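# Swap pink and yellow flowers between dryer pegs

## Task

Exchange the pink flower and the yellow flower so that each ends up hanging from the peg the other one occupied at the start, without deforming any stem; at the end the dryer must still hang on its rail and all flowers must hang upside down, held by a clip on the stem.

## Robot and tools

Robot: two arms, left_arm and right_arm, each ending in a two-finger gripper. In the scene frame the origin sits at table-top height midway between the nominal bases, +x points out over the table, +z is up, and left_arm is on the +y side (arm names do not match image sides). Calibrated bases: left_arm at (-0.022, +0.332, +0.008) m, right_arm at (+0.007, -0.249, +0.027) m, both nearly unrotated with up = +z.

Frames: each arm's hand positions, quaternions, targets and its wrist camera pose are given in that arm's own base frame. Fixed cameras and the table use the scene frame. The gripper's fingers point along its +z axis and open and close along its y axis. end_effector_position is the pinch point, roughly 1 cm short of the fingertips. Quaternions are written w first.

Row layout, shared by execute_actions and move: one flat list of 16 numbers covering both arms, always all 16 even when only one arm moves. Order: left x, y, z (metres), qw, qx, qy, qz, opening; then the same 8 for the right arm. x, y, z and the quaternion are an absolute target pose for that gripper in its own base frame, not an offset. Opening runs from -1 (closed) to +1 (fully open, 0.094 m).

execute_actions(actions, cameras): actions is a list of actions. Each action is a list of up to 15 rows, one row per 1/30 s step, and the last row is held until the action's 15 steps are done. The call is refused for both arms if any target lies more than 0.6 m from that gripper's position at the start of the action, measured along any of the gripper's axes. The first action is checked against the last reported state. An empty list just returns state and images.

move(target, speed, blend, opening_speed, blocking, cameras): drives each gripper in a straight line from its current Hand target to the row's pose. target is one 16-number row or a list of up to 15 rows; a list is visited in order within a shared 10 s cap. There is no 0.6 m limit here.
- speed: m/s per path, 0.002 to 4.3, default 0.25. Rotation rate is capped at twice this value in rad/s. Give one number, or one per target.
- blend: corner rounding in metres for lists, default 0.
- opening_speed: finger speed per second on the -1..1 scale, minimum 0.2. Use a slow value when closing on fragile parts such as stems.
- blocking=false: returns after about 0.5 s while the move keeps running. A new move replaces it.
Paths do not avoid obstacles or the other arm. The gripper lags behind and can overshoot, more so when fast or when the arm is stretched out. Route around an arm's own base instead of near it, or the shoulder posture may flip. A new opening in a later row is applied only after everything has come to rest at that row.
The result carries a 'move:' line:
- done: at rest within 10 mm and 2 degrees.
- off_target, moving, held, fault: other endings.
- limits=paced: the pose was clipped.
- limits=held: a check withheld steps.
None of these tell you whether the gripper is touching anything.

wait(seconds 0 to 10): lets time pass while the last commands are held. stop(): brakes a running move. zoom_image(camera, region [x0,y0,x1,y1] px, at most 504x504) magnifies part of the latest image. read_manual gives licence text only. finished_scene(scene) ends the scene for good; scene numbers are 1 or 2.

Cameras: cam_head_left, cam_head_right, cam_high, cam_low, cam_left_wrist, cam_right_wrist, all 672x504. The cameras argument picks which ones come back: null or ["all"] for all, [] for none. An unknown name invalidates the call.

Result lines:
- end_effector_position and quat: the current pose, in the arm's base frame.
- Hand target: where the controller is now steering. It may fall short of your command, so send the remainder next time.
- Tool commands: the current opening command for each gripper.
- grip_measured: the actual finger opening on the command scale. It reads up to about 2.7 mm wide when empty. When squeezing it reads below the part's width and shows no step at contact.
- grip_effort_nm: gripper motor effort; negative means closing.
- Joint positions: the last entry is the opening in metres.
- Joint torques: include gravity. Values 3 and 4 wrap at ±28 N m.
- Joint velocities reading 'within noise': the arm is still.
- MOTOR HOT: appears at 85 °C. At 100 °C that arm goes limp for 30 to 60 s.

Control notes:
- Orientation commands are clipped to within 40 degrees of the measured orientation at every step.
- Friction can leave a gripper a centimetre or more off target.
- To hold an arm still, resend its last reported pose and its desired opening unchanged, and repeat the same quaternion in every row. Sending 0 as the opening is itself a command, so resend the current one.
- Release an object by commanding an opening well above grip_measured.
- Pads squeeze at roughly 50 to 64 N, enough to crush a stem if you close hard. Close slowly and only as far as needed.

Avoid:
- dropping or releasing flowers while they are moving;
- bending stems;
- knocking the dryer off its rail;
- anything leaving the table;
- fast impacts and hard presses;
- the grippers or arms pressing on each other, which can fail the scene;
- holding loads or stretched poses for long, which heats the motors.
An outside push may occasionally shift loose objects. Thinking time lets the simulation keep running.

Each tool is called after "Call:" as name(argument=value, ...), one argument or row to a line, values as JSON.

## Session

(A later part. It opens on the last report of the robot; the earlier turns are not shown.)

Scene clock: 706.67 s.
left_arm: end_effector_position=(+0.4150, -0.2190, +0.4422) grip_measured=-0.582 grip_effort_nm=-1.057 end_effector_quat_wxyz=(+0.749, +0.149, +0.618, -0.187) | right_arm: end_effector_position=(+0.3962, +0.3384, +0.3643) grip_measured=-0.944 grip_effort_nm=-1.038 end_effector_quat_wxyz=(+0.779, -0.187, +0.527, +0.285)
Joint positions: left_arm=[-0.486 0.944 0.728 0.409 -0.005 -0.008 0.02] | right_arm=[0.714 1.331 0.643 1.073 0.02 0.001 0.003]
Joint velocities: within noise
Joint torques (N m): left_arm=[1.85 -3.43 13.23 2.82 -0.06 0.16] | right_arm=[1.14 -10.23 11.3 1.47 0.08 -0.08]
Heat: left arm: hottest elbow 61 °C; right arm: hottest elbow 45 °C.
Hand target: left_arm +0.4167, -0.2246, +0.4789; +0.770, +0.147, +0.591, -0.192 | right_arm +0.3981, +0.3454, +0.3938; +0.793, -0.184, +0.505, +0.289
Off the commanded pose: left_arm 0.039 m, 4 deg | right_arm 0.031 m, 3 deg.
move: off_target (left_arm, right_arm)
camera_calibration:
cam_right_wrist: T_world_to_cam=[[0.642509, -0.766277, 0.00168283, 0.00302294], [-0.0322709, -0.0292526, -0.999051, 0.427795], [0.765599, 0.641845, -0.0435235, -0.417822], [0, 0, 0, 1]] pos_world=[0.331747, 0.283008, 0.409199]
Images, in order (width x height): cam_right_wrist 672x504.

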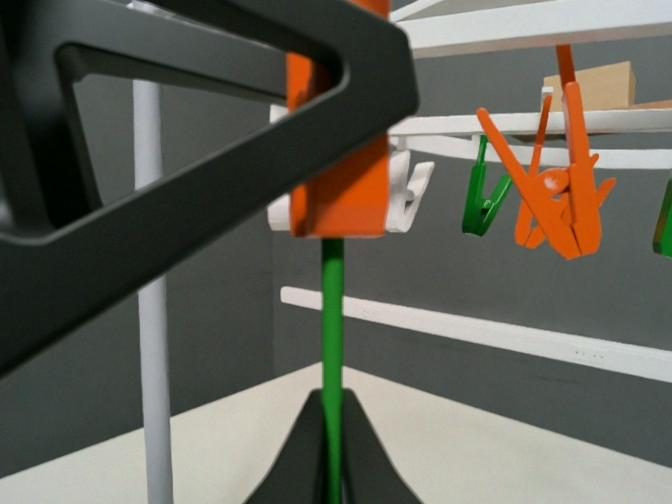

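Call:
move(
  target=[0.4190,-0.2260,0.4800,0.7698,0.1473,0.5907,-0.1919,-0.75,0.3995,0.3465,0.403,0.7926,-0.1838,0.5049,0.2885,-0.97],
  speed=0.04,
  cameras=["cam_right_wrist"],
)

Call:
move(
  target=[0.4190,-0.2260,0.4800,0.7698,0.1473,0.5907,-0.1919,-0.3,0.3995,0.3465,0.403,0.7926,-0.1838,0.5049,0.2885,-0.97],
  speed=0.04,
  opening_speed=0.25,
  cameras=["cam_right_wrist","cam_left_wrist"],
)

Scene clock: 710.07 s.
left_arm: end_effector_position=(+0.4150, -0.2190, +0.4422) grip_measured=-0.582 grip_effort_nm=-1.067 end_effector_quat_wxyz=(+0.749, +0.149, +0.618, -0.187) | right_arm: end_effector_position=(+0.3963, +0.3384, +0.3734) grip_measured=-0.944 grip_effort_nm=-1.033 end_effector_quat_wxyz=(+0.779, -0.187, +0.526, +0.285)
Joint positions: left_arm=[-0.486 0.944 0.728 0.409 -0.005 -0.008 0.02] | right_arm=[0.714 1.312 0.655 1.042 0.02 0.001 0.003]
Joint velocities: within noise
Joint torques (N m): left_arm=[1.79 -3.37 13.22 2.84 -0.05 0.16] | right_arm=[1.2 -9.88 11.4 1.5 0.07 -0.07]
Heat: left arm: hottest elbow 62 °C; right arm: hottest elbow 45 °C.
Hand target: left_arm +0.4166, -0.2246, +0.4789; +0.770, +0.147, +0.591, -0.192 | right_arm +0.3980, +0.3453, +0.4027; +0.793, -0.184, +0.505, +0.289
Off the commanded pose: left_arm 0.039 m, 4 deg | right_arm 0.031 m, 3 deg.
move: off_target (left_arm, right_arm)
camera_calibration:
cam_right_wrist: T_world_to_cam=[[0.642508, -0.766277, 0.00172557, 0.00291367], [-0.0313261, -0.0285162, -0.999102, 0.436284], [0.765638, 0.641877, -0.0423263, -0.417889], [0, 0, 0, 1]] pos_world=[0.331747, 0.282907, 0.4182]
Images, in order (width x height): cam_right_wrist 672x504.

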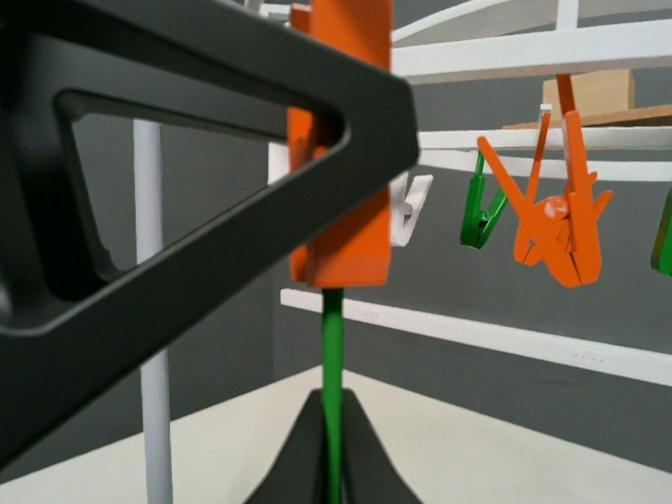

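Scene clock: 712.17 s.
left_arm: end_effector_position=(+0.4147, -0.2197, +0.4420) grip_measured=-0.302 grip_effort_nm=0.051 end_effector_quat_wxyz=(+0.749, +0.149, +0.618, -0.187) | right_arm: end_effector_position=(+0.3963, +0.3383, +0.3733) grip_measured=-0.944 grip_effort_nm=-1.028 end_effector_quat_wxyz=(+0.779, -0.187, +0.526, +0.285)
Joint positions: left_arm=[-0.488 0.944 0.728 0.409 -0.005 -0.007 0.033] | right_arm=[0.714 1.311 0.655 1.041 0.021 0.001 0.003]
Joint velocities: within noise
Joint torques (N m): left_arm=[1.96 -3.49 13.23 2.84 -0.04 0.15] | right_arm=[1.26 -9.93 11.51 1.51 0.06 -0.07]
Heat: left arm: hottest elbow 62 °C; right arm: hottest elbow 46 °C.
Hand target: left_arm +0.4165, -0.2247, +0.4790; +0.770, +0.147, +0.591, -0.192 | right_arm +0.3981, +0.3453, +0.4027; +0.793, -0.184, +0.505, +0.289
Off the commanded pose: left_arm 0.039 m, 4 deg | right_arm 0.031 m, 3 deg.
move: off_target (left_arm, right_arm)
camera_calibration:
cam_left_wrist: T_world_to_cam=[[-0.458615, -0.888623, -0.00460495, -0.00303592], [-0.210639, 0.113742, -0.970924, 0.580203], [0.86331, -0.44431, -0.239343, -0.259426], [0, 0, 0, 1]] pos_world=[0.344786, -0.183957, 0.501228]
cam_right_wrist: T_world_to_cam=[[0.64223, -0.76651, 0.00159881, 0.00312474], [-0.0320298, -0.0289204, -0.999068, 0.436617], [0.765843, 0.64158, -0.0431247, -0.417539], [0, 0, 0, 1]] pos_world=[0.331747, 0.282907, 0.418199]
Images, in order (width x height): cam_left_wrist 672x504, cam_right_wrist 672x504.

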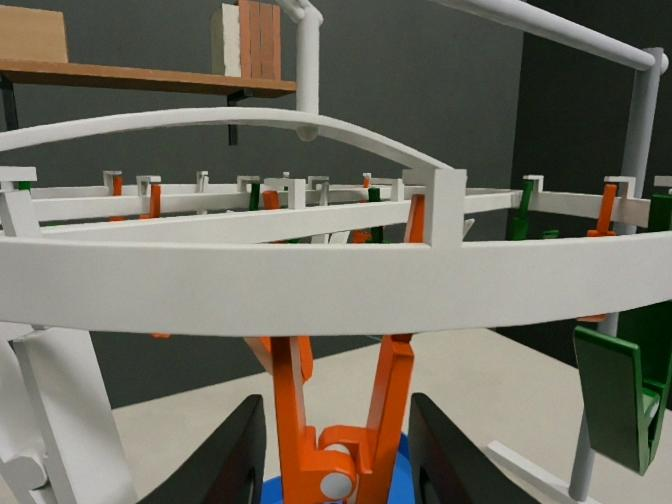

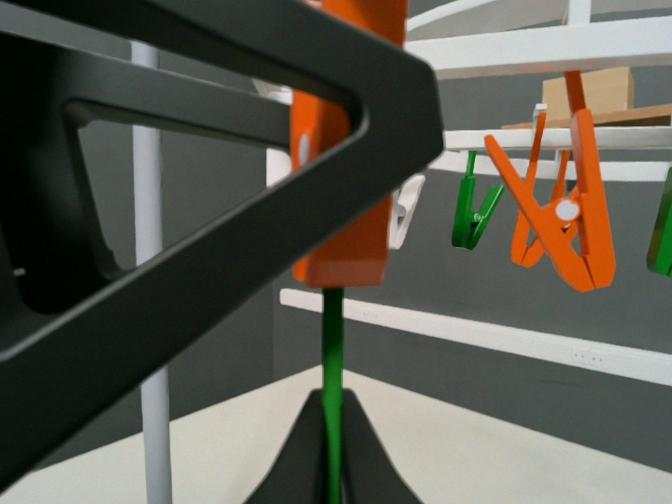

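Call:
move(
  target=[
    [0.4170,-0.2250,0.4800,0.7698,0.1473,0.5907,-0.1919,0.1,0.3995,0.3465,0.403,0.7926,-0.1838,0.5049,0.2885,-0.97],
    [0.33,-0.178,0.4800,0.7698,0.1473,0.5907,-0.1919,0.1,0.3995,0.3465,0.403,0.7926,-0.1838,0.5049,0.2885,-0.97],
  ],
  speed=0.08,
  opening_speed=0.4,
  cameras=["cam_right_wrist", "cam_left_wrist"],
)

Call:
zoom_image(
  camera="cam_left_wrist",
  region=[250, 200, 450, 400],
)

Scene clock: 718.33 s.
left_arm: end_effector_position=(+0.3330, -0.1762, +0.4796) grip_measured=+0.098 grip_effort_nm=0.046 end_effector_quat_wxyz=(+0.770, +0.142, +0.591, -0.193) | right_arm: end_effector_position=(+0.3959, +0.3380, +0.3756) grip_measured=-0.944 grip_effort_nm=-1.033 end_effector_quat_wxyz=(+0.780, -0.186, +0.525, +0.285)
Joint positions: left_arm=[-0.488 0.635 0.65 0.25 -0.006 -0.007 0.052] | right_arm=[0.714 1.308 0.657 1.041 0.021 0.001 0.003]
Joint velocities: within noise
Joint torques (N m): left_arm=[1.85 -1.49 9.1 1.51 -0.04 0.16] | right_arm=[1.08 -9.47 11.47 1.52 0.05 -0.08]
Heat: left arm: hottest elbow 62 °C; right arm: hottest elbow 47 °C.
Hand target: left_arm +0.3299, -0.1780, +0.4800; +0.770, +0.147, +0.591, -0.192 | right_arm +0.3982, +0.3454, +0.4027; +0.793, -0.184, +0.505, +0.289
Off the commanded pose: left_arm 0.004 m, 1 deg | right_arm 0.029 m, 3 deg.
move: off_target (right_arm)
camera_calibration:
cam_left_wrist: T_world_to_cam=[[-0.458088, -0.888901, -0.00323777, -0.00261651], [-0.148919, 0.0803344, -0.985581, 0.575171], [0.876344, -0.451001, -0.169175, -0.199646], [0, 0, 0, 1]] pos_world=[0.259414, -0.138572, 0.533094]
cam_right_wrist: T_world_to_cam=[[0.642183, -0.76655, 0.00154912, 0.00318343], [-0.0285353, -0.0259251, -0.999257, 0.436666], [0.76602, 0.641662, -0.0385224, -0.418827], [0, 0, 0, 1]] pos_world=[0.331246, 0.282506, 0.420202]
Images, in order (width x height): cam_left_wrist 672x504, cam_right_wrist 672x504.

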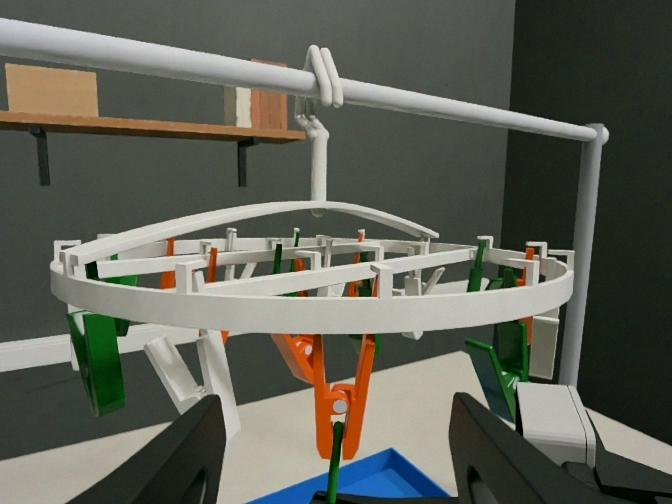

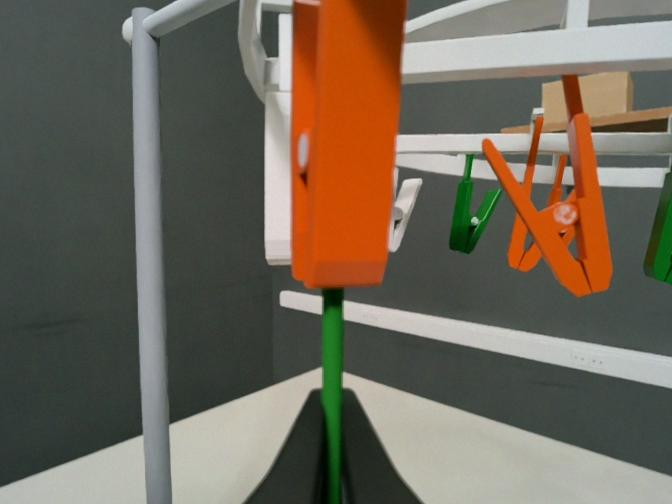

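Scaled by 2.520 from the camera's 672x504 image, which has a finer 960x720 frame.

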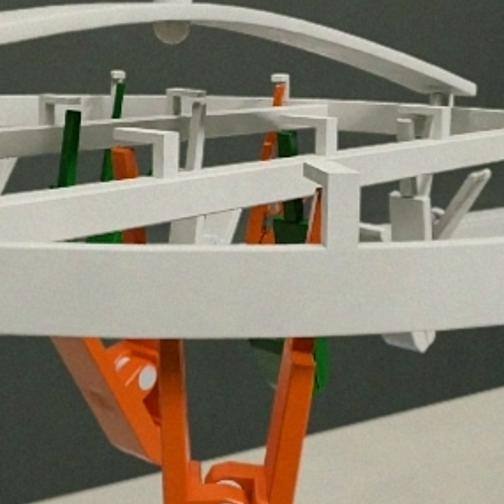

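Call:
zoom_image(
  camera="cam_left_wrist",
  region=[280, 360, 420, 500],
)

Scaled by 3.600 from the camera's 672x504 image, which has a finer 960x720 frame.

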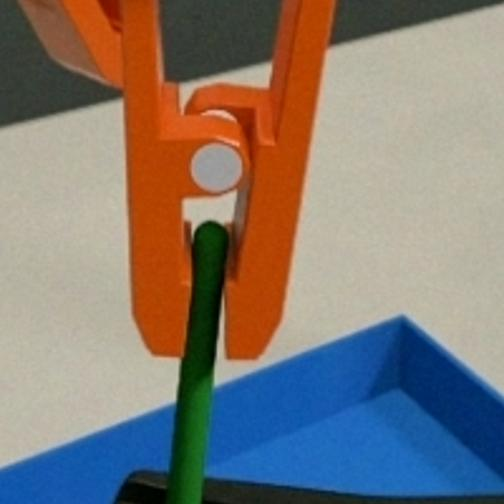

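Call:
move(
  target=[0.33,-0.178,0.4800,0.7698,0.1473,0.5907,-0.1919,0.1,0.3995,0.3465,0.403,0.7926,-0.1838,0.5049,0.2885,-0.6],
  speed=0.04,
  opening_speed=0.2,
  cameras=["cam_right_wrist", "cam_left_wrist"],
)

Call:
zoom_image(
  camera="cam_left_wrist",
  region=[280, 360, 420, 500],
)

Scene clock: 726.40 s.
left_arm: end_effector_position=(+0.3330, -0.1762, +0.4795) grip_measured=+0.098 grip_effort_nm=0.046 end_effector_quat_wxyz=(+0.770, +0.143, +0.591, -0.193) | right_arm: end_effector_position=(+0.3959, +0.3380, +0.3756) grip_measured=-0.602 grip_effort_nm=0.076 end_effector_quat_wxyz=(+0.780, -0.186, +0.525, +0.285)
Joint positions: left_arm=[-0.488 0.635 0.65 0.249 -0.006 -0.007 0.052] | right_arm=[0.714 1.308 0.657 1.041 0.021 0.001 0.019]
Joint velocities: within noise
Joint torques (N m): left_arm=[1.9 -1.49 9.1 1.57 -0.04 0.16] | right_arm=[1.26 -9.29 11.45 1.51 0.06 -0.09]
Heat: left arm: hottest elbow 62 °C; right arm: hottest elbow 47 °C.
Hand target: left_arm +0.3300, -0.1780, +0.4799; +0.770, +0.147, +0.591, -0.192 | right_arm +0.3982, +0.3454, +0.4027; +0.793, -0.184, +0.505, +0.289
Off the commanded pose: left_arm 0.004 m, 1 deg | right_arm 0.029 m, 3 deg.
move: off_target (right_arm)
camera_calibration:
cam_left_wrist: T_world_to_cam=[[-0.458058, -0.888916, -0.00328473, -0.00260194], [-0.149266, 0.0805581, -0.98551, 0.575157], [0.876301, -0.45093, -0.169585, -0.199423], [0, 0, 0, 1]] pos_world=[0.259414, -0.138572, 0.532995]
cam_right_wrist: T_world_to_cam=[[0.642231, -0.76651, 0.00150639, 0.00317443], [-0.0288693, -0.0261523, -0.999241, 0.436734], [0.765967, 0.6417, -0.0389244, -0.418656], [0, 0, 0, 1]] pos_world=[0.331246, 0.282506, 0.420102]
Images, in order (width x height): cam_left_wrist 672x504, cam_right_wrist 672x504.

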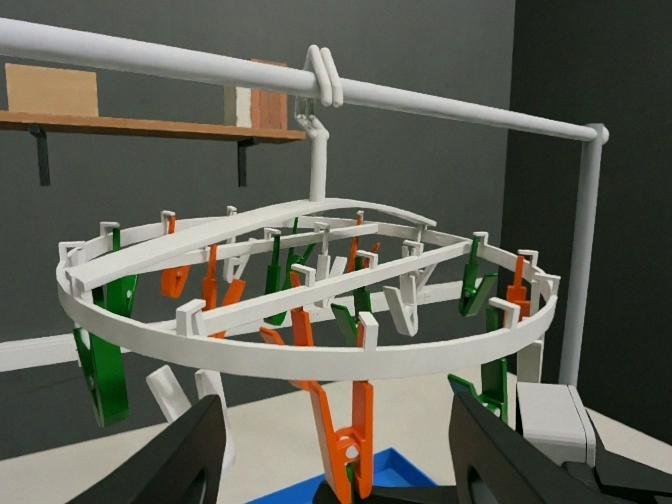

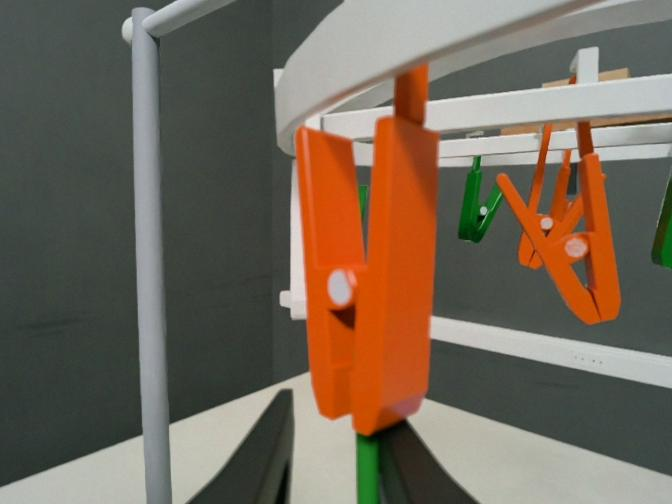

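Scaled by 3.600 from the camera's 672x504 image, which has a finer 960x720 frame.

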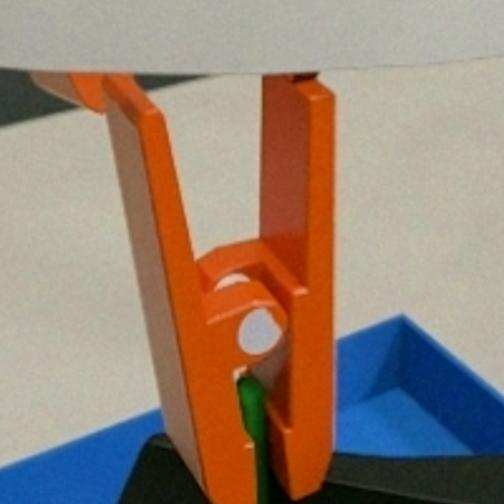

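Call:
move(
  target=[
    [0.33,-0.178,0.4800,0.7698,0.1473,0.5907,-0.1919,0.1,0.3990,0.3460,0.402,0.7926,-0.1838,0.5049,0.2885,-0.35],
    [0.33,-0.178,0.4800,0.7698,0.1473,0.5907,-0.1919,0.1,0.345,0.297,0.40,0.7926,-0.1838,0.5049,0.2885,-0.35],
    [0.33,-0.178,0.4800,0.7698,0.1473,0.5907,-0.1919,0.1,0.30,0.24,0.40,0.7926,-0.1838,0.5049,0.2885,-0.35],
  ],
  speed=0.06,
  opening_speed=0.3,
  cameras=["cam_right_wrist", "cam_left_wrist","cam_head_left"],
)

Scene clock: 734.07 s.
left_arm: end_effector_position=(+0.3330, -0.1762, +0.4795) grip_measured=+0.098 grip_effort_nm=0.051 end_effector_quat_wxyz=(+0.770, +0.143, +0.591, -0.193) | right_arm: end_effector_position=(+0.2987, +0.2437, +0.4082) grip_measured=-0.351 grip_effort_nm=0.076 end_effector_quat_wxyz=(+0.798, -0.187, +0.496, +0.288)
Joint positions: left_arm=[-0.488 0.635 0.65 0.249 -0.006 -0.007 0.052] | right_arm=[0.672 0.826 0.409 0.871 -0.031 0.001 0.03]
Joint velocities: within noise
Joint torques (N m): left_arm=[1.9 -1.49 9.1 1.57 -0.03 0.16] | right_arm=[-0.32 -1.9 7.54 1.46 -0.07 0.17]
Heat: left arm: hottest elbow 62 °C; right arm: hottest elbow 47 °C.
Hand target: left_arm +0.3300, -0.1780, +0.4799; +0.770, +0.147, +0.591, -0.192 | right_arm +0.3000, +0.2401, +0.4000; +0.793, -0.184, +0.505, +0.288
Off the commanded pose: left_arm 0.004 m, 1 deg | right_arm 0.009 m, 1 deg.
move: done
camera_calibration:
cam_left_wrist: T_world_to_cam=[[-0.458058, -0.888916, -0.00328473, -0.00260194], [-0.149266, 0.0805581, -0.98551, 0.575157], [0.876301, -0.45093, -0.169585, -0.199423], [0, 0, 0, 1]] pos_world=[0.259414, -0.138572, 0.532995]
cam_right_wrist: T_world_to_cam=[[0.644953, -0.76387, 0.0232183, -0.0170775], [0.034689, -0.0010886, -0.999398, 0.439067], [0.763435, 0.64537, 0.0257958, -0.308925], [0, 0, 0, 1]] pos_world=[0.231627, 0.186804, 0.447168]
Images, in order (width x height): cam_head_left 672x504, cam_left_wrist 672x504, cam_right_wrist 672x504.

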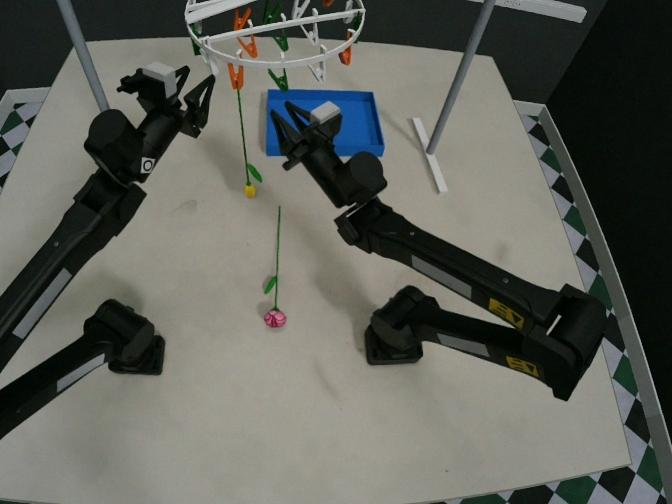

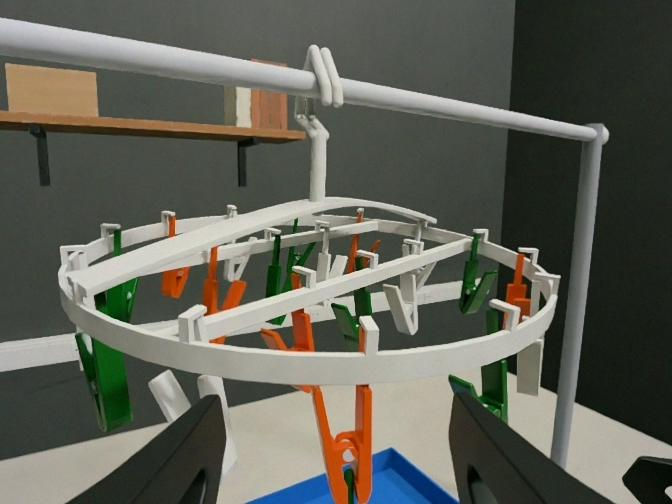

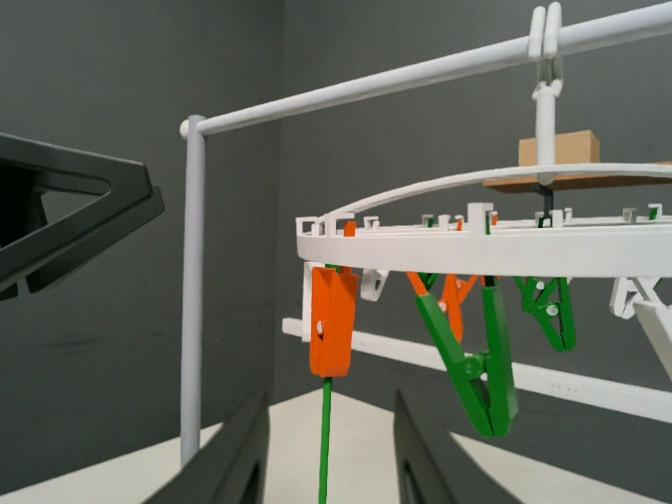

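Call:
move(
  target=[
    [0.26,-0.19,0.40,0.62,0.11,0.767,-0.13,0.1,0.28,0.10,0.41,0.8188,-0.1628,0.4728,0.282,-0.15],
    [0.26,-0.30,0.26,0.225,0,0.9744,0,0.1,0.28,0.04,0.41,0.8188,-0.1628,0.4728,0.282,-0.15],
    [0.300,-0.324,0.14,0.225,0,0.9744,0,0.1,0.28,0.04,0.41,0.8188,-0.1628,0.4728,0.282,-0.15],
  ],
  speed=0.15,
  blend=0.03,
  cameras=["cam_left_wrist","cam_head_left","cam_high"],
)

Scene clock: 757.70 s.
left_arm: end_effector_position=(+0.2939, -0.3219, +0.1412) grip_measured=+0.098 grip_effort_nm=0.051 end_effector_quat_wxyz=(+0.223, +0.000, +0.975, +0.003) | right_arm: end_effector_position=(+0.2793, +0.0427, +0.4153) grip_measured=-0.151 grip_effort_nm=0.076 end_effector_quat_wxyz=(+0.821, -0.169, +0.468, +0.278)
Joint positions: left_arm=[-0.973 1.385 0.988 -0.912 -0.371 -0.924 0.052] | right_arm=[-0.294 0.657 0.282 1.174 -0.791 0.611 0.04]
Joint velocities: within noise
Joint torques (N m): left_arm=[3.31 -8.12 8.06 1.46 -0.12 0.16] | right_arm=[-0.26 2.78 7.49 1.57 0.28 0.2]
Heat: left arm: hottest elbow 62 °C; right arm: hottest elbow 45 °C.
Hand target: left_arm +0.2999, -0.3238, +0.1401; +0.225, +0.000, +0.974, +0.000 | right_arm +0.2799, +0.0401, +0.4102; +0.819, -0.163, +0.473, +0.282
Off the commanded pose: left_arm 0.007 m, 0 deg | right_arm 0.006 m, 1 deg.
move: done
camera_calibration:
cam_left_wrist: T_world_to_cam=[[-0.00914303, -0.999833, -0.0158103, -0.316999], [-0.999831, 0.00939253, -0.0157795, 0.337802], [0.0159254, 0.0156634, -0.99975, 0.231966], [0, 0, 0, 1]] pos_world=[0.331152, -0.323752, 0.232227]
Images, in order (width x height): cam_head_left 672x504, cam_high 672x504, cam_left_wrist 672x504.

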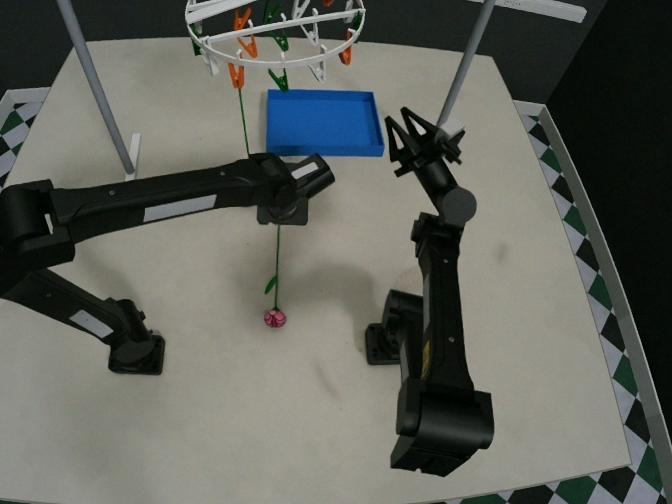

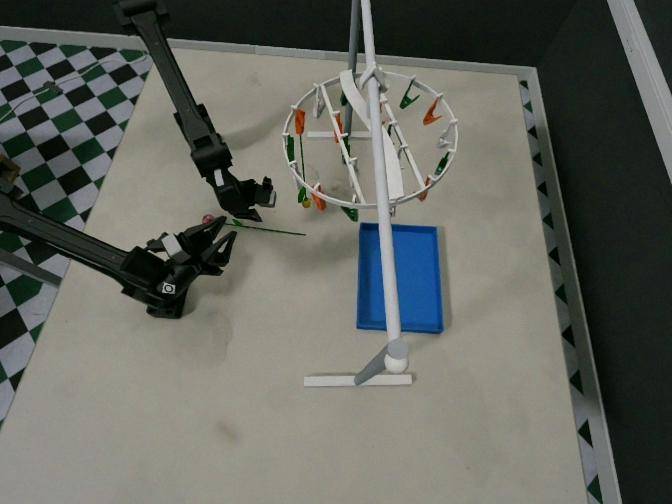

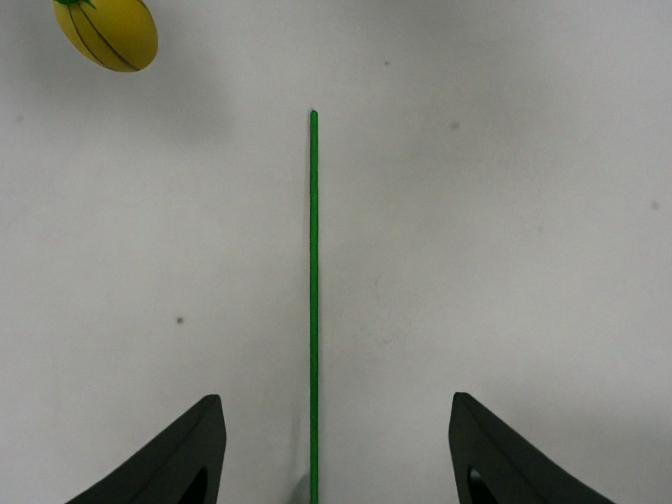

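Call:
move(
  target=[0.320,-0.309,0.04,0.225,0,0.9744,0,0.1,0.28,0.04,0.41,0.8188,-0.1628,0.4728,0.282,-0.15],
  speed=0.1,
  cameras=["cam_left_wrist"],
)

Scene clock: 764.97 s.
left_arm: end_effector_position=(+0.3149, -0.3089, +0.0435) grip_measured=+0.098 grip_effort_nm=0.046 end_effector_quat_wxyz=(+0.224, +0.000, +0.975, +0.000) | right_arm: end_effector_position=(+0.2794, +0.0426, +0.4152) grip_measured=-0.151 grip_effort_nm=0.076 end_effector_quat_wxyz=(+0.821, -0.169, +0.469, +0.278)
Joint positions: left_arm=[-0.91 1.532 0.844 -0.594 -0.353 -0.859 0.052] | right_arm=[-0.294 0.657 0.282 1.174 -0.791 0.611 0.04]
Joint velocities: within noise
Joint torques (N m): left_arm=[3.31 -8.64 6.71 1.57 -0.12 0.2] | right_arm=[-0.21 2.78 7.5 1.59 0.27 0.2]
Heat: left arm: hottest elbow 61 °C; right arm: hottest elbow 44 °C.
Hand target: left_arm +0.3199, -0.3089, +0.0400; +0.225, +0.000, +0.974, +0.000 | right_arm +0.2800, +0.0401, +0.4102; +0.819, -0.163, +0.473, +0.282
Off the commanded pose: left_arm 0.006 m, 0 deg | right_arm 0.006 m, 1 deg.
move: done
camera_calibration:
cam_left_wrist: T_world_to_cam=[[-0.00902991, -0.999894, -0.0114267, -0.305595], [-0.999795, 0.00923496, -0.0180209, 0.357168], [0.0181246, 0.0112616, -0.999772, 0.131715], [0, 0, 0, 1]] pos_world=[0.351948, -0.310345, 0.134629]
Images, in order (width x height): cam_left_wrist 672x504.

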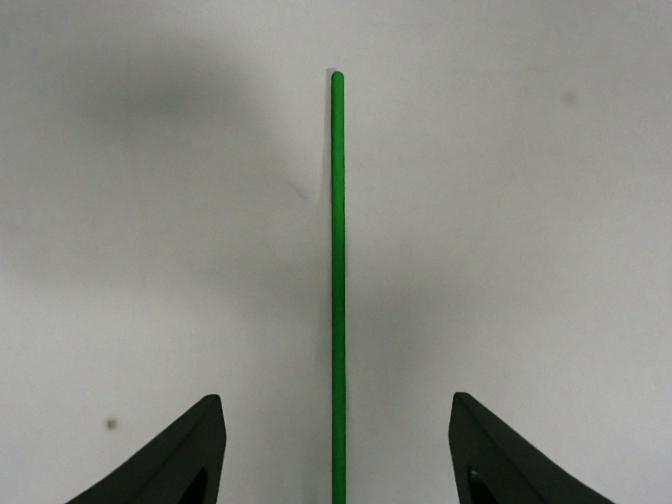

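Call:
move(
  target=[0.320,-0.309,0.009,0.225,0,0.9744,0,0.1,0.28,0.04,0.41,0.8188,-0.1628,0.4728,0.282,-0.15],
  speed=0.05,
  cameras=["cam_left_wrist"],
)

Scene clock: 767.70 s.
left_arm: end_effector_position=(+0.3159, -0.3102, +0.0143) grip_measured=+0.098 grip_effort_nm=0.046 end_effector_quat_wxyz=(+0.226, +0.000, +0.974, -0.001) | right_arm: end_effector_position=(+0.2794, +0.0427, +0.4152) grip_measured=-0.151 grip_effort_nm=0.071 end_effector_quat_wxyz=(+0.821, -0.169, +0.469, +0.278)
Joint positions: left_arm=[-0.91 1.594 0.816 -0.499 -0.353 -0.858 0.052] | right_arm=[-0.294 0.657 0.282 1.174 -0.792 0.611 0.04]
Joint velocities: within noise
Joint torques (N m): left_arm=[3.25 -8.88 6.09 1.55 -0.11 0.17] | right_arm=[-0.15 2.78 7.51 1.65 0.26 0.18]
Heat: left arm: hottest elbow 60 °C; right arm: hottest elbow 44 °C.
Hand target: left_arm +0.3199, -0.3089, +0.0091; +0.225, +0.000, +0.974, +0.000 | right_arm +0.2799, +0.0401, +0.4101; +0.819, -0.163, +0.473, +0.282
Off the commanded pose: left_arm 0.007 m, 0 deg | right_arm 0.006 m, 1 deg.
move: done
camera_calibration:
cam_left_wrist: T_world_to_cam=[[-0.0100927, -0.999914, -0.00838443, -0.306967], [-0.99973, 0.0102656, -0.0208482, 0.358045], [0.0209325, 0.00817176, -0.999747, 0.100664], [0, 0, 0, 1]] pos_world=[0.352743, -0.311439, 0.10553]
Images, in order (width x height): cam_left_wrist 672x504.

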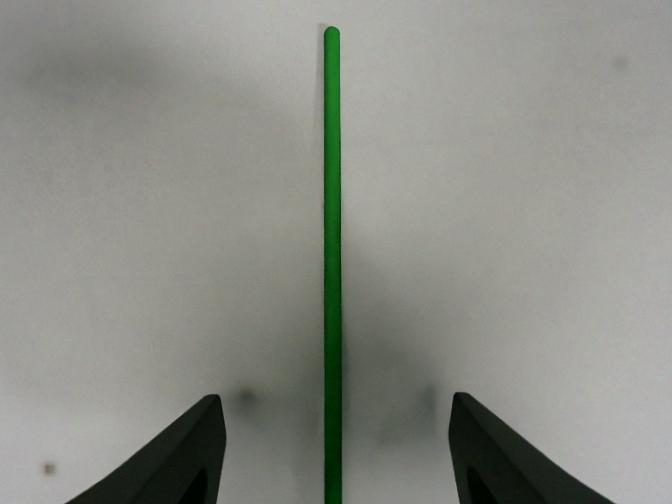

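Call:
move(
  target=[0.320,-0.309,-0.001,0.225,0,0.9744,0,0.1,0.28,0.04,0.41,0.8188,-0.1628,0.4728,0.282,-0.15],
  speed=0.03,
  cameras=["cam_left_wrist"],
)

Call:
zoom_image(
  camera="cam_left_wrist",
  region=[200, 350, 500, 504],
)

Scene clock: 771.23 s.
left_arm: end_effector_position=(+0.3162, -0.3105, +0.0046) grip_measured=+0.098 grip_effort_nm=0.046 end_effector_quat_wxyz=(+0.226, +0.000, +0.974, -0.001) | right_arm: end_effector_position=(+0.2794, +0.0427, +0.4152) grip_measured=-0.151 grip_effort_nm=0.076 end_effector_quat_wxyz=(+0.821, -0.169, +0.469, +0.278)
Joint positions: left_arm=[-0.91 1.616 0.809 -0.469 -0.353 -0.857 0.052] | right_arm=[-0.294 0.657 0.282 1.174 -0.792 0.611 0.04]
Joint velocities: within noise
Joint torques (N m): left_arm=[3.25 -8.94 5.89 1.72 -0.12 0.17] | right_arm=[-0.32 2.73 7.6 1.63 0.26 0.19]
Heat: left arm: hottest elbow 59 °C; right arm: hottest elbow 44 °C.
Hand target: left_arm +0.3199, -0.3090, -0.0009; +0.225, +0.000, +0.974, +0.000 | right_arm +0.2799, +0.0401, +0.4101; +0.819, -0.163, +0.473, +0.282
Off the commanded pose: left_arm 0.007 m, 0 deg | right_arm 0.006 m, 1 deg.
move: done
camera_calibration:
cam_left_wrist: T_world_to_cam=[[-0.0104006, -0.999914, -0.00799902, -0.307273], [-0.999716, 0.0105694, -0.0213513, 0.358182], [0.021434, 0.00777468, -0.99974, 0.0906634], [0, 0, 0, 1]] pos_world=[0.352941, -0.311738, 0.0958296]
Images, in order (width x height): cam_left_wrist 672x504.

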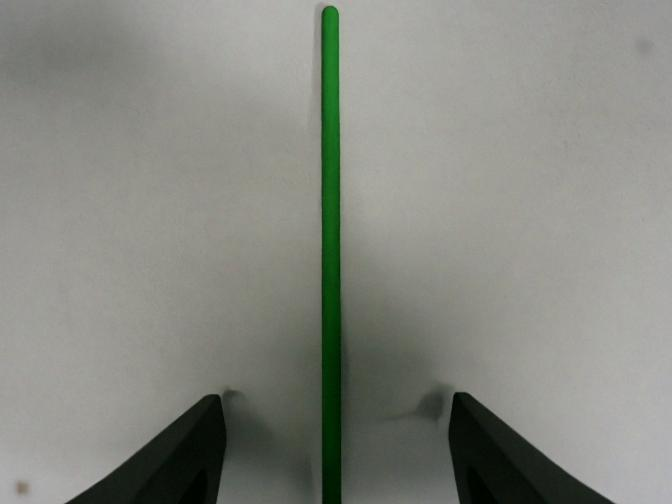

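Scaled by 1.680 from the camera's 672x504 image, which has a finer 960x720 frame.

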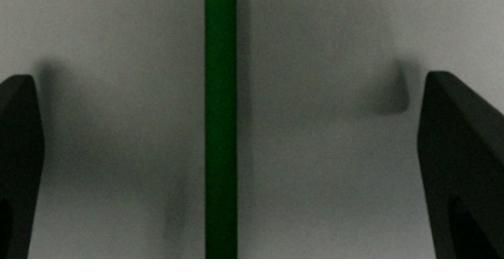

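Call:
move(
  target=[0.320,-0.309,-0.002,0.225,0,0.9744,0,-0.97,0.28,0.04,0.41,0.8188,-0.1628,0.4728,0.282,-0.15],
  speed=0.03,
  opening_speed=0.3,
  cameras=["cam_left_wrist"],
)

Scene clock: 777.20 s.
left_arm: end_effector_position=(+0.3165, -0.3110, +0.0043) grip_measured=-0.966 grip_effort_nm=-1.028 end_effector_quat_wxyz=(+0.227, +0.000, +0.974, -0.002) | right_arm: end_effector_position=(+0.2795, +0.0426, +0.4151) grip_measured=-0.151 grip_effort_nm=0.071 end_effector_quat_wxyz=(+0.821, -0.169, +0.469, +0.278)
Joint positions: left_arm=[-0.91 1.617 0.809 -0.466 -0.353 -0.857 0.002] | right_arm=[-0.294 0.657 0.282 1.174 -0.792 0.611 0.04]
Joint velocities: within noise
Joint torques (N m): left_arm=[3.31 -8.94 5.82 1.61 -0.11 0.16] | right_arm=[-0.09 2.73 7.5 1.58 0.27 0.18]
Heat: left arm: hottest elbow 58 °C; right arm: hottest elbow 43 °C.
Hand target: left_arm +0.3199, -0.3089, -0.0018; +0.225, +0.000, +0.974, +0.000 | right_arm +0.2800, +0.0401, +0.4101; +0.819, -0.163, +0.473, +0.282
Off the commanded pose: left_arm 0.007 m, 0 deg | right_arm 0.006 m, 1 deg.
move: done
camera_calibration:
cam_left_wrist: T_world_to_cam=[[-0.0103435, -0.999926, -0.00640921, -0.307746], [-0.99969, 0.0104857, -0.0225673, 0.35846], [0.0226329, 0.0061738, -0.999725, 0.0895376], [0, 0, 0, 1]] pos_world=[0.353139, -0.312035, 0.0956301]
Images, in order (width x height): cam_left_wrist 672x504.

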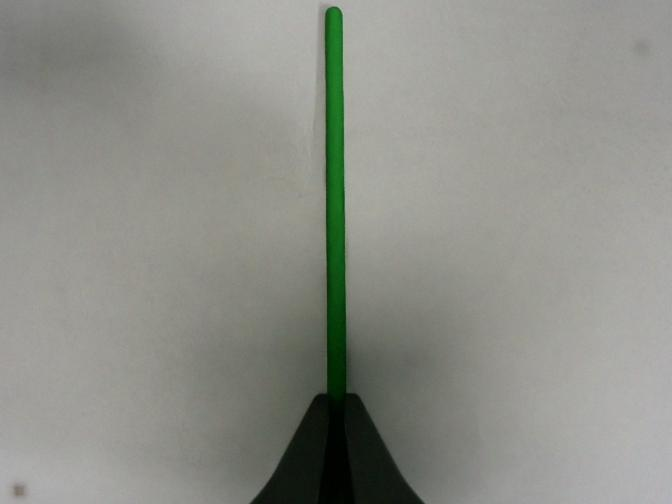

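Call:
move(
  target=[0.315,-0.309,0.06,0.225,0,0.9744,0,-1.0,0.28,0.04,0.41,0.8188,-0.1628,0.4728,0.282,-0.15],
  speed=0.04,
  cameras=["cam_left_wrist","cam_head_left"],
)

Call:
zoom_image(
  camera="cam_left_wrist",
  region=[250, 350, 430, 504],
)

Scene clock: 781.57 s.
left_arm: end_effector_position=(+0.3020, -0.2924, +0.0375) grip_measured=-0.968 grip_effort_nm=-1.062 end_effector_quat_wxyz=(+0.209, +0.005, +0.978, +0.020) | right_arm: end_effector_position=(+0.2795, +0.0426, +0.4151) grip_measured=-0.151 grip_effort_nm=0.071 end_effector_quat_wxyz=(+0.821, -0.169, +0.469, +0.278)
Joint positions: left_arm=[-0.91 1.515 0.815 -0.631 -0.353 -0.857 0.001] | right_arm=[-0.294 0.657 0.282 1.174 -0.792 0.611 0.04]
Joint velocities: within noise
Joint torques (N m): left_arm=[2.55 -10.52 9.54 0.51 -0.22 0.05] | right_arm=[-0.26 2.55 7.56 1.59 0.28 0.18]
Heat: left arm: hottest elbow 58 °C; right arm: hottest elbow 43 °C.
Hand target: left_arm +0.3144, -0.3083, +0.0603; +0.225, +0.000, +0.974, +0.000 | right_arm +0.2800, +0.0401, +0.4101; +0.819, -0.163, +0.473, +0.282
Off the commanded pose: left_arm 0.031 m, 3 deg | right_arm 0.006 m, 1 deg.
move: off_target (left_arm)
camera_calibration:
cam_left_wrist: T_world_to_cam=[[-0.0114083, -0.998607, -0.0515246, -0.286638], [-0.999853, 0.0107345, 0.0133355, 0.343346], [-0.0127638, 0.0516692, -0.998583, 0.146871], [0, 0, 0, 1]] pos_world=[0.3419, -0.297513, 0.127315]
Images, in order (width x height): cam_head_left 672x504, cam_left_wrist 672x504.

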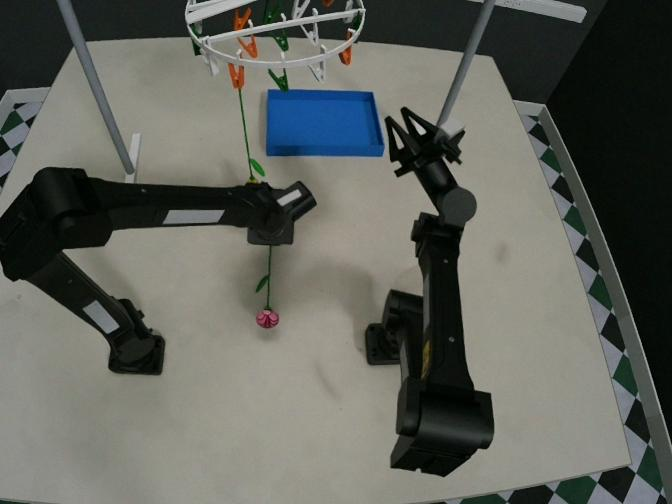

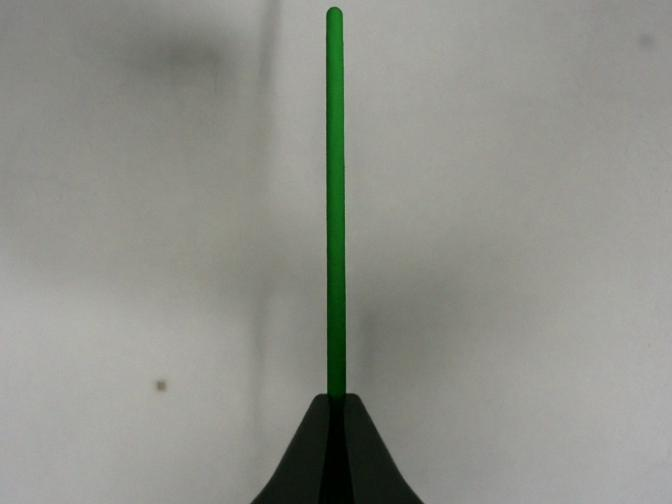

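Scaled by 2.800 from the camera's 672x504 image, which has a finer 960x720 frame.

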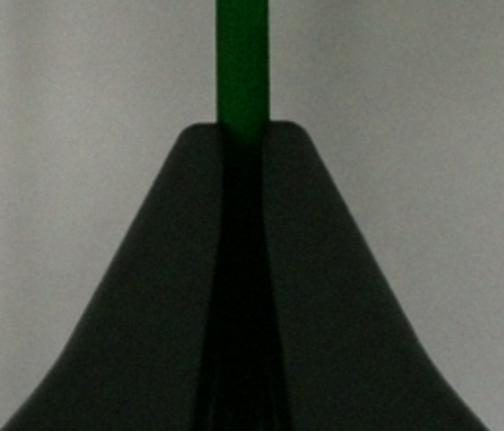

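Call:
move(
  target=[
    [0.315,-0.309,0.006,0.225,0,0.9744,0,-1.0,0.28,0.04,0.41,0.8188,-0.1628,0.4728,0.282,-0.15],
    [0.315,-0.309,-0.001,0.225,0,0.9744,0,-1.0,0.28,0.04,0.41,0.8188,-0.1628,0.4728,0.282,-0.15],
  ],
  speed=0.04,
  cameras=["cam_left_wrist"],
)

Scene clock: 786.60 s.
left_arm: end_effector_position=(+0.3138, -0.3074, +0.0041) grip_measured=-0.968 grip_effort_nm=-1.062 end_effector_quat_wxyz=(+0.225, +0.000, +0.974, +0.000) | right_arm: end_effector_position=(+0.2795, +0.0426, +0.4151) grip_measured=-0.151 grip_effort_nm=0.081 end_effector_quat_wxyz=(+0.821, -0.169, +0.469, +0.278)
Joint positions: left_arm=[-0.91 1.61 0.8 -0.471 -0.353 -0.857 0.001] | right_arm=[-0.294 0.657 0.282 1.174 -0.792 0.611 0.04]
Joint velocities: within noise
Joint torques (N m): left_arm=[2.55 -8.82 5.89 1.59 -0.22 0.05] | right_arm=[-0.09 2.73 7.53 1.62 0.27 0.19]
Heat: left arm: hottest elbow 58 °C; right arm: hottest elbow 42 °C.
Hand target: left_arm +0.3149, -0.3089, -0.0010; +0.225, +0.000, +0.974, +0.000 | right_arm +0.2800, +0.0401, +0.4101; +0.819, -0.163, +0.473, +0.282
Off the commanded pose: left_arm 0.005 m, 0 deg | right_arm 0.006 m, 1 deg.
move: done
camera_calibration:
cam_left_wrist: T_world_to_cam=[[-0.010421, -0.999879, -0.0115708, -0.304149], [-0.999772, 0.0106342, -0.0185118, 0.355715], [0.0186326, 0.0113752, -0.999762, 0.0921849], [0, 0, 0, 1]] pos_world=[0.350746, -0.308944, 0.0952286]
Images, in order (width x height): cam_left_wrist 672x504.

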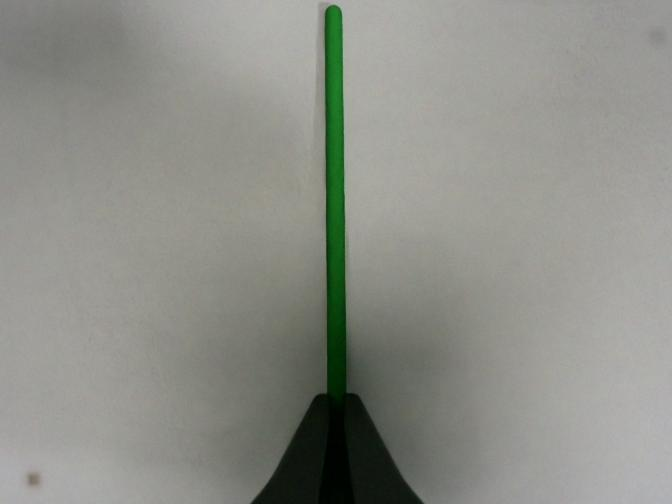

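Call:
move(
  target=[
    [0.315,-0.309,-0.001,0.225,0,0.9744,0,-0.7,0.28,0.04,0.41,0.8188,-0.1628,0.4728,0.282,-0.15],
    [0.315,-0.309,-0.006,0.225,0,0.9744,0,-0.7,0.28,0.04,0.41,0.8188,-0.1628,0.4728,0.282,-0.15],
  ],
  speed=0.03,
  opening_speed=0.3,
  cameras=["cam_left_wrist"],
)

Call:
zoom_image(
  camera="cam_left_wrist",
  region=[230, 340, 450, 504],
)

Scene clock: 806.57 s.
left_arm: end_effector_position=(+0.3150, -0.3090, +0.0011) grip_measured=-0.702 grip_effort_nm=0.046 end_effector_quat_wxyz=(+0.226, +0.000, +0.974, -0.001) | right_arm: end_effector_position=(+0.2795, +0.0426, +0.4151) grip_measured=-0.151 grip_effort_nm=0.071 end_effector_quat_wxyz=(+0.821, -0.169, +0.469, +0.278)
Joint positions: left_arm=[-0.91 1.62 0.8 -0.457 -0.353 -0.857 0.014] | right_arm=[-0.294 0.657 0.282 1.174 -0.792 0.611 0.04]
Joint velocities: within noise
Joint torques (N m): left_arm=[2.55 -8.76 5.59 1.68 -0.22 0.05] | right_arm=[-0.15 2.84 7.47 1.54 0.28 0.2]
Heat: left arm: hottest elbow 53 °C; right arm: hottest elbow 41 °C.
Hand target: left_arm +0.3149, -0.3089, -0.0059; +0.225, +0.000, +0.974, +0.000 | right_arm +0.2800, +0.0401, +0.4101; +0.819, -0.163, +0.473, +0.282
Off the commanded pose: left_arm 0.007 m, 0 deg | right_arm 0.006 m, 1 deg.
move: done
camera_calibration:
cam_left_wrist: T_world_to_cam=[[-0.0104006, -0.999914, -0.00799902, -0.305814], [-0.999716, 0.0105694, -0.0213513, 0.356892], [0.021434, 0.00777468, -0.99974, 0.0871783], [0, 0, 0, 1]] pos_world=[0.351741, -0.310238, 0.0923296]
Images, in order (width x height): cam_left_wrist 672x504.

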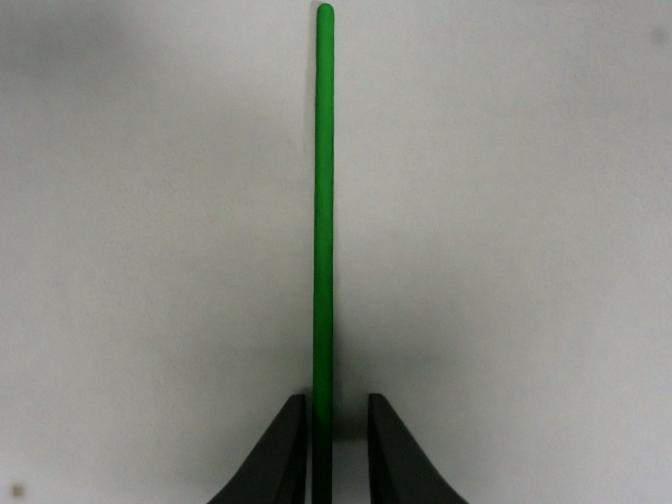

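Scaled by 2.291 from the camera's 672x504 image, which has a finer 960x720 frame.

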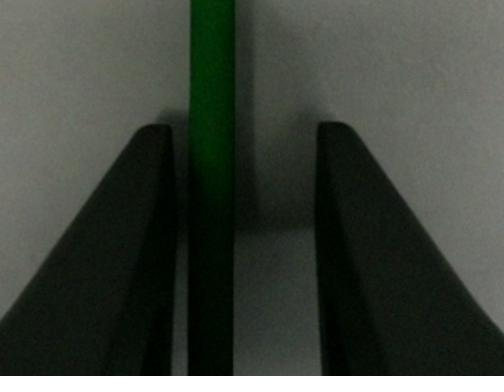

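Call:
move(
  target=[
    [0.315,-0.3065,-0.007,0.225,0,0.9744,0,-0.7,0.28,0.04,0.41,0.8188,-0.1628,0.4728,0.282,-0.15],
    [0.315,-0.3065,-0.007,0.225,0,0.9744,0,-1.0,0.28,0.04,0.41,0.8188,-0.1628,0.4728,0.282,-0.15],
  ],
  speed=0.03,
  opening_speed=0.3,
  cameras=["cam_left_wrist"],
)

Call:
zoom_image(
  camera="cam_left_wrist",
  region=[230, 340, 450, 504],
)

Scene clock: 811.20 s.
left_arm: end_effector_position=(+0.3152, -0.3076, +0.0004) grip_measured=-0.958 grip_effort_nm=-1.023 end_effector_quat_wxyz=(+0.229, -0.001, +0.974, +0.000) | right_arm: end_effector_position=(+0.2795, +0.0426, +0.4151) grip_measured=-0.151 grip_effort_nm=0.071 end_effector_quat_wxyz=(+0.821, -0.169, +0.469, +0.278)
Joint positions: left_arm=[-0.91 1.62 0.796 -0.451 -0.359 -0.857 0.002] | right_arm=[-0.294 0.657 0.282 1.174 -0.792 0.611 0.04]
Joint velocities: within noise
Joint torques (N m): left_arm=[2.84 -8.94 5.39 1.66 0.06 0.1] | right_arm=[-0.26 2.78 7.51 1.59 0.27 0.2]
Heat: left arm: hottest elbow 53 °C; right arm: hottest elbow 41 °C.
Hand target: left_arm +0.3148, -0.3064, -0.0069; +0.225, +0.000, +0.974, +0.000 | right_arm +0.2800, +0.0401, +0.4101; +0.819, -0.163, +0.473, +0.282
Off the commanded pose: left_arm 0.008 m, 0 deg | right_arm 0.006 m, 1 deg.
move: done
camera_calibration:
cam_left_wrist: T_world_to_cam=[[-0.00856976, -0.999909, -0.010392, -0.305048], [-0.999601, 0.00884602, -0.0268356, 0.356494], [0.0269251, 0.0101579, -0.999586, 0.0855614], [0, 0, 0, 1]] pos_world=[0.351434, -0.309043, 0.0919226]
Images, in order (width x height): cam_left_wrist 672x504.

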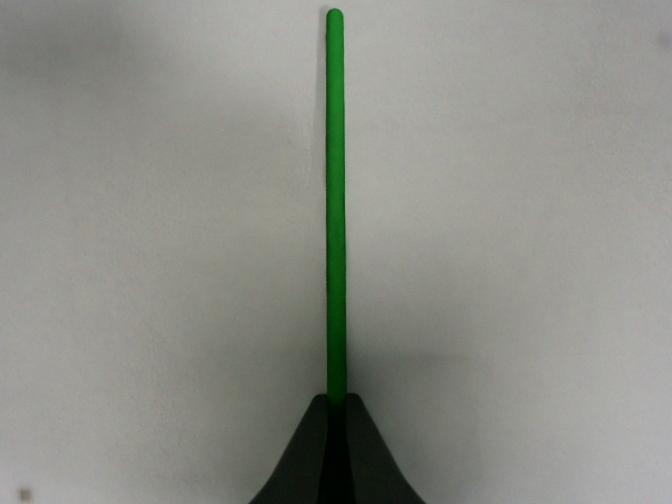

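Scaled by 2.291 from the camera's 672x504 image, which has a finer 960x720 frame.

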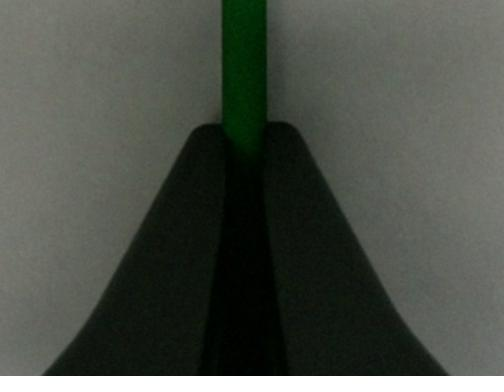

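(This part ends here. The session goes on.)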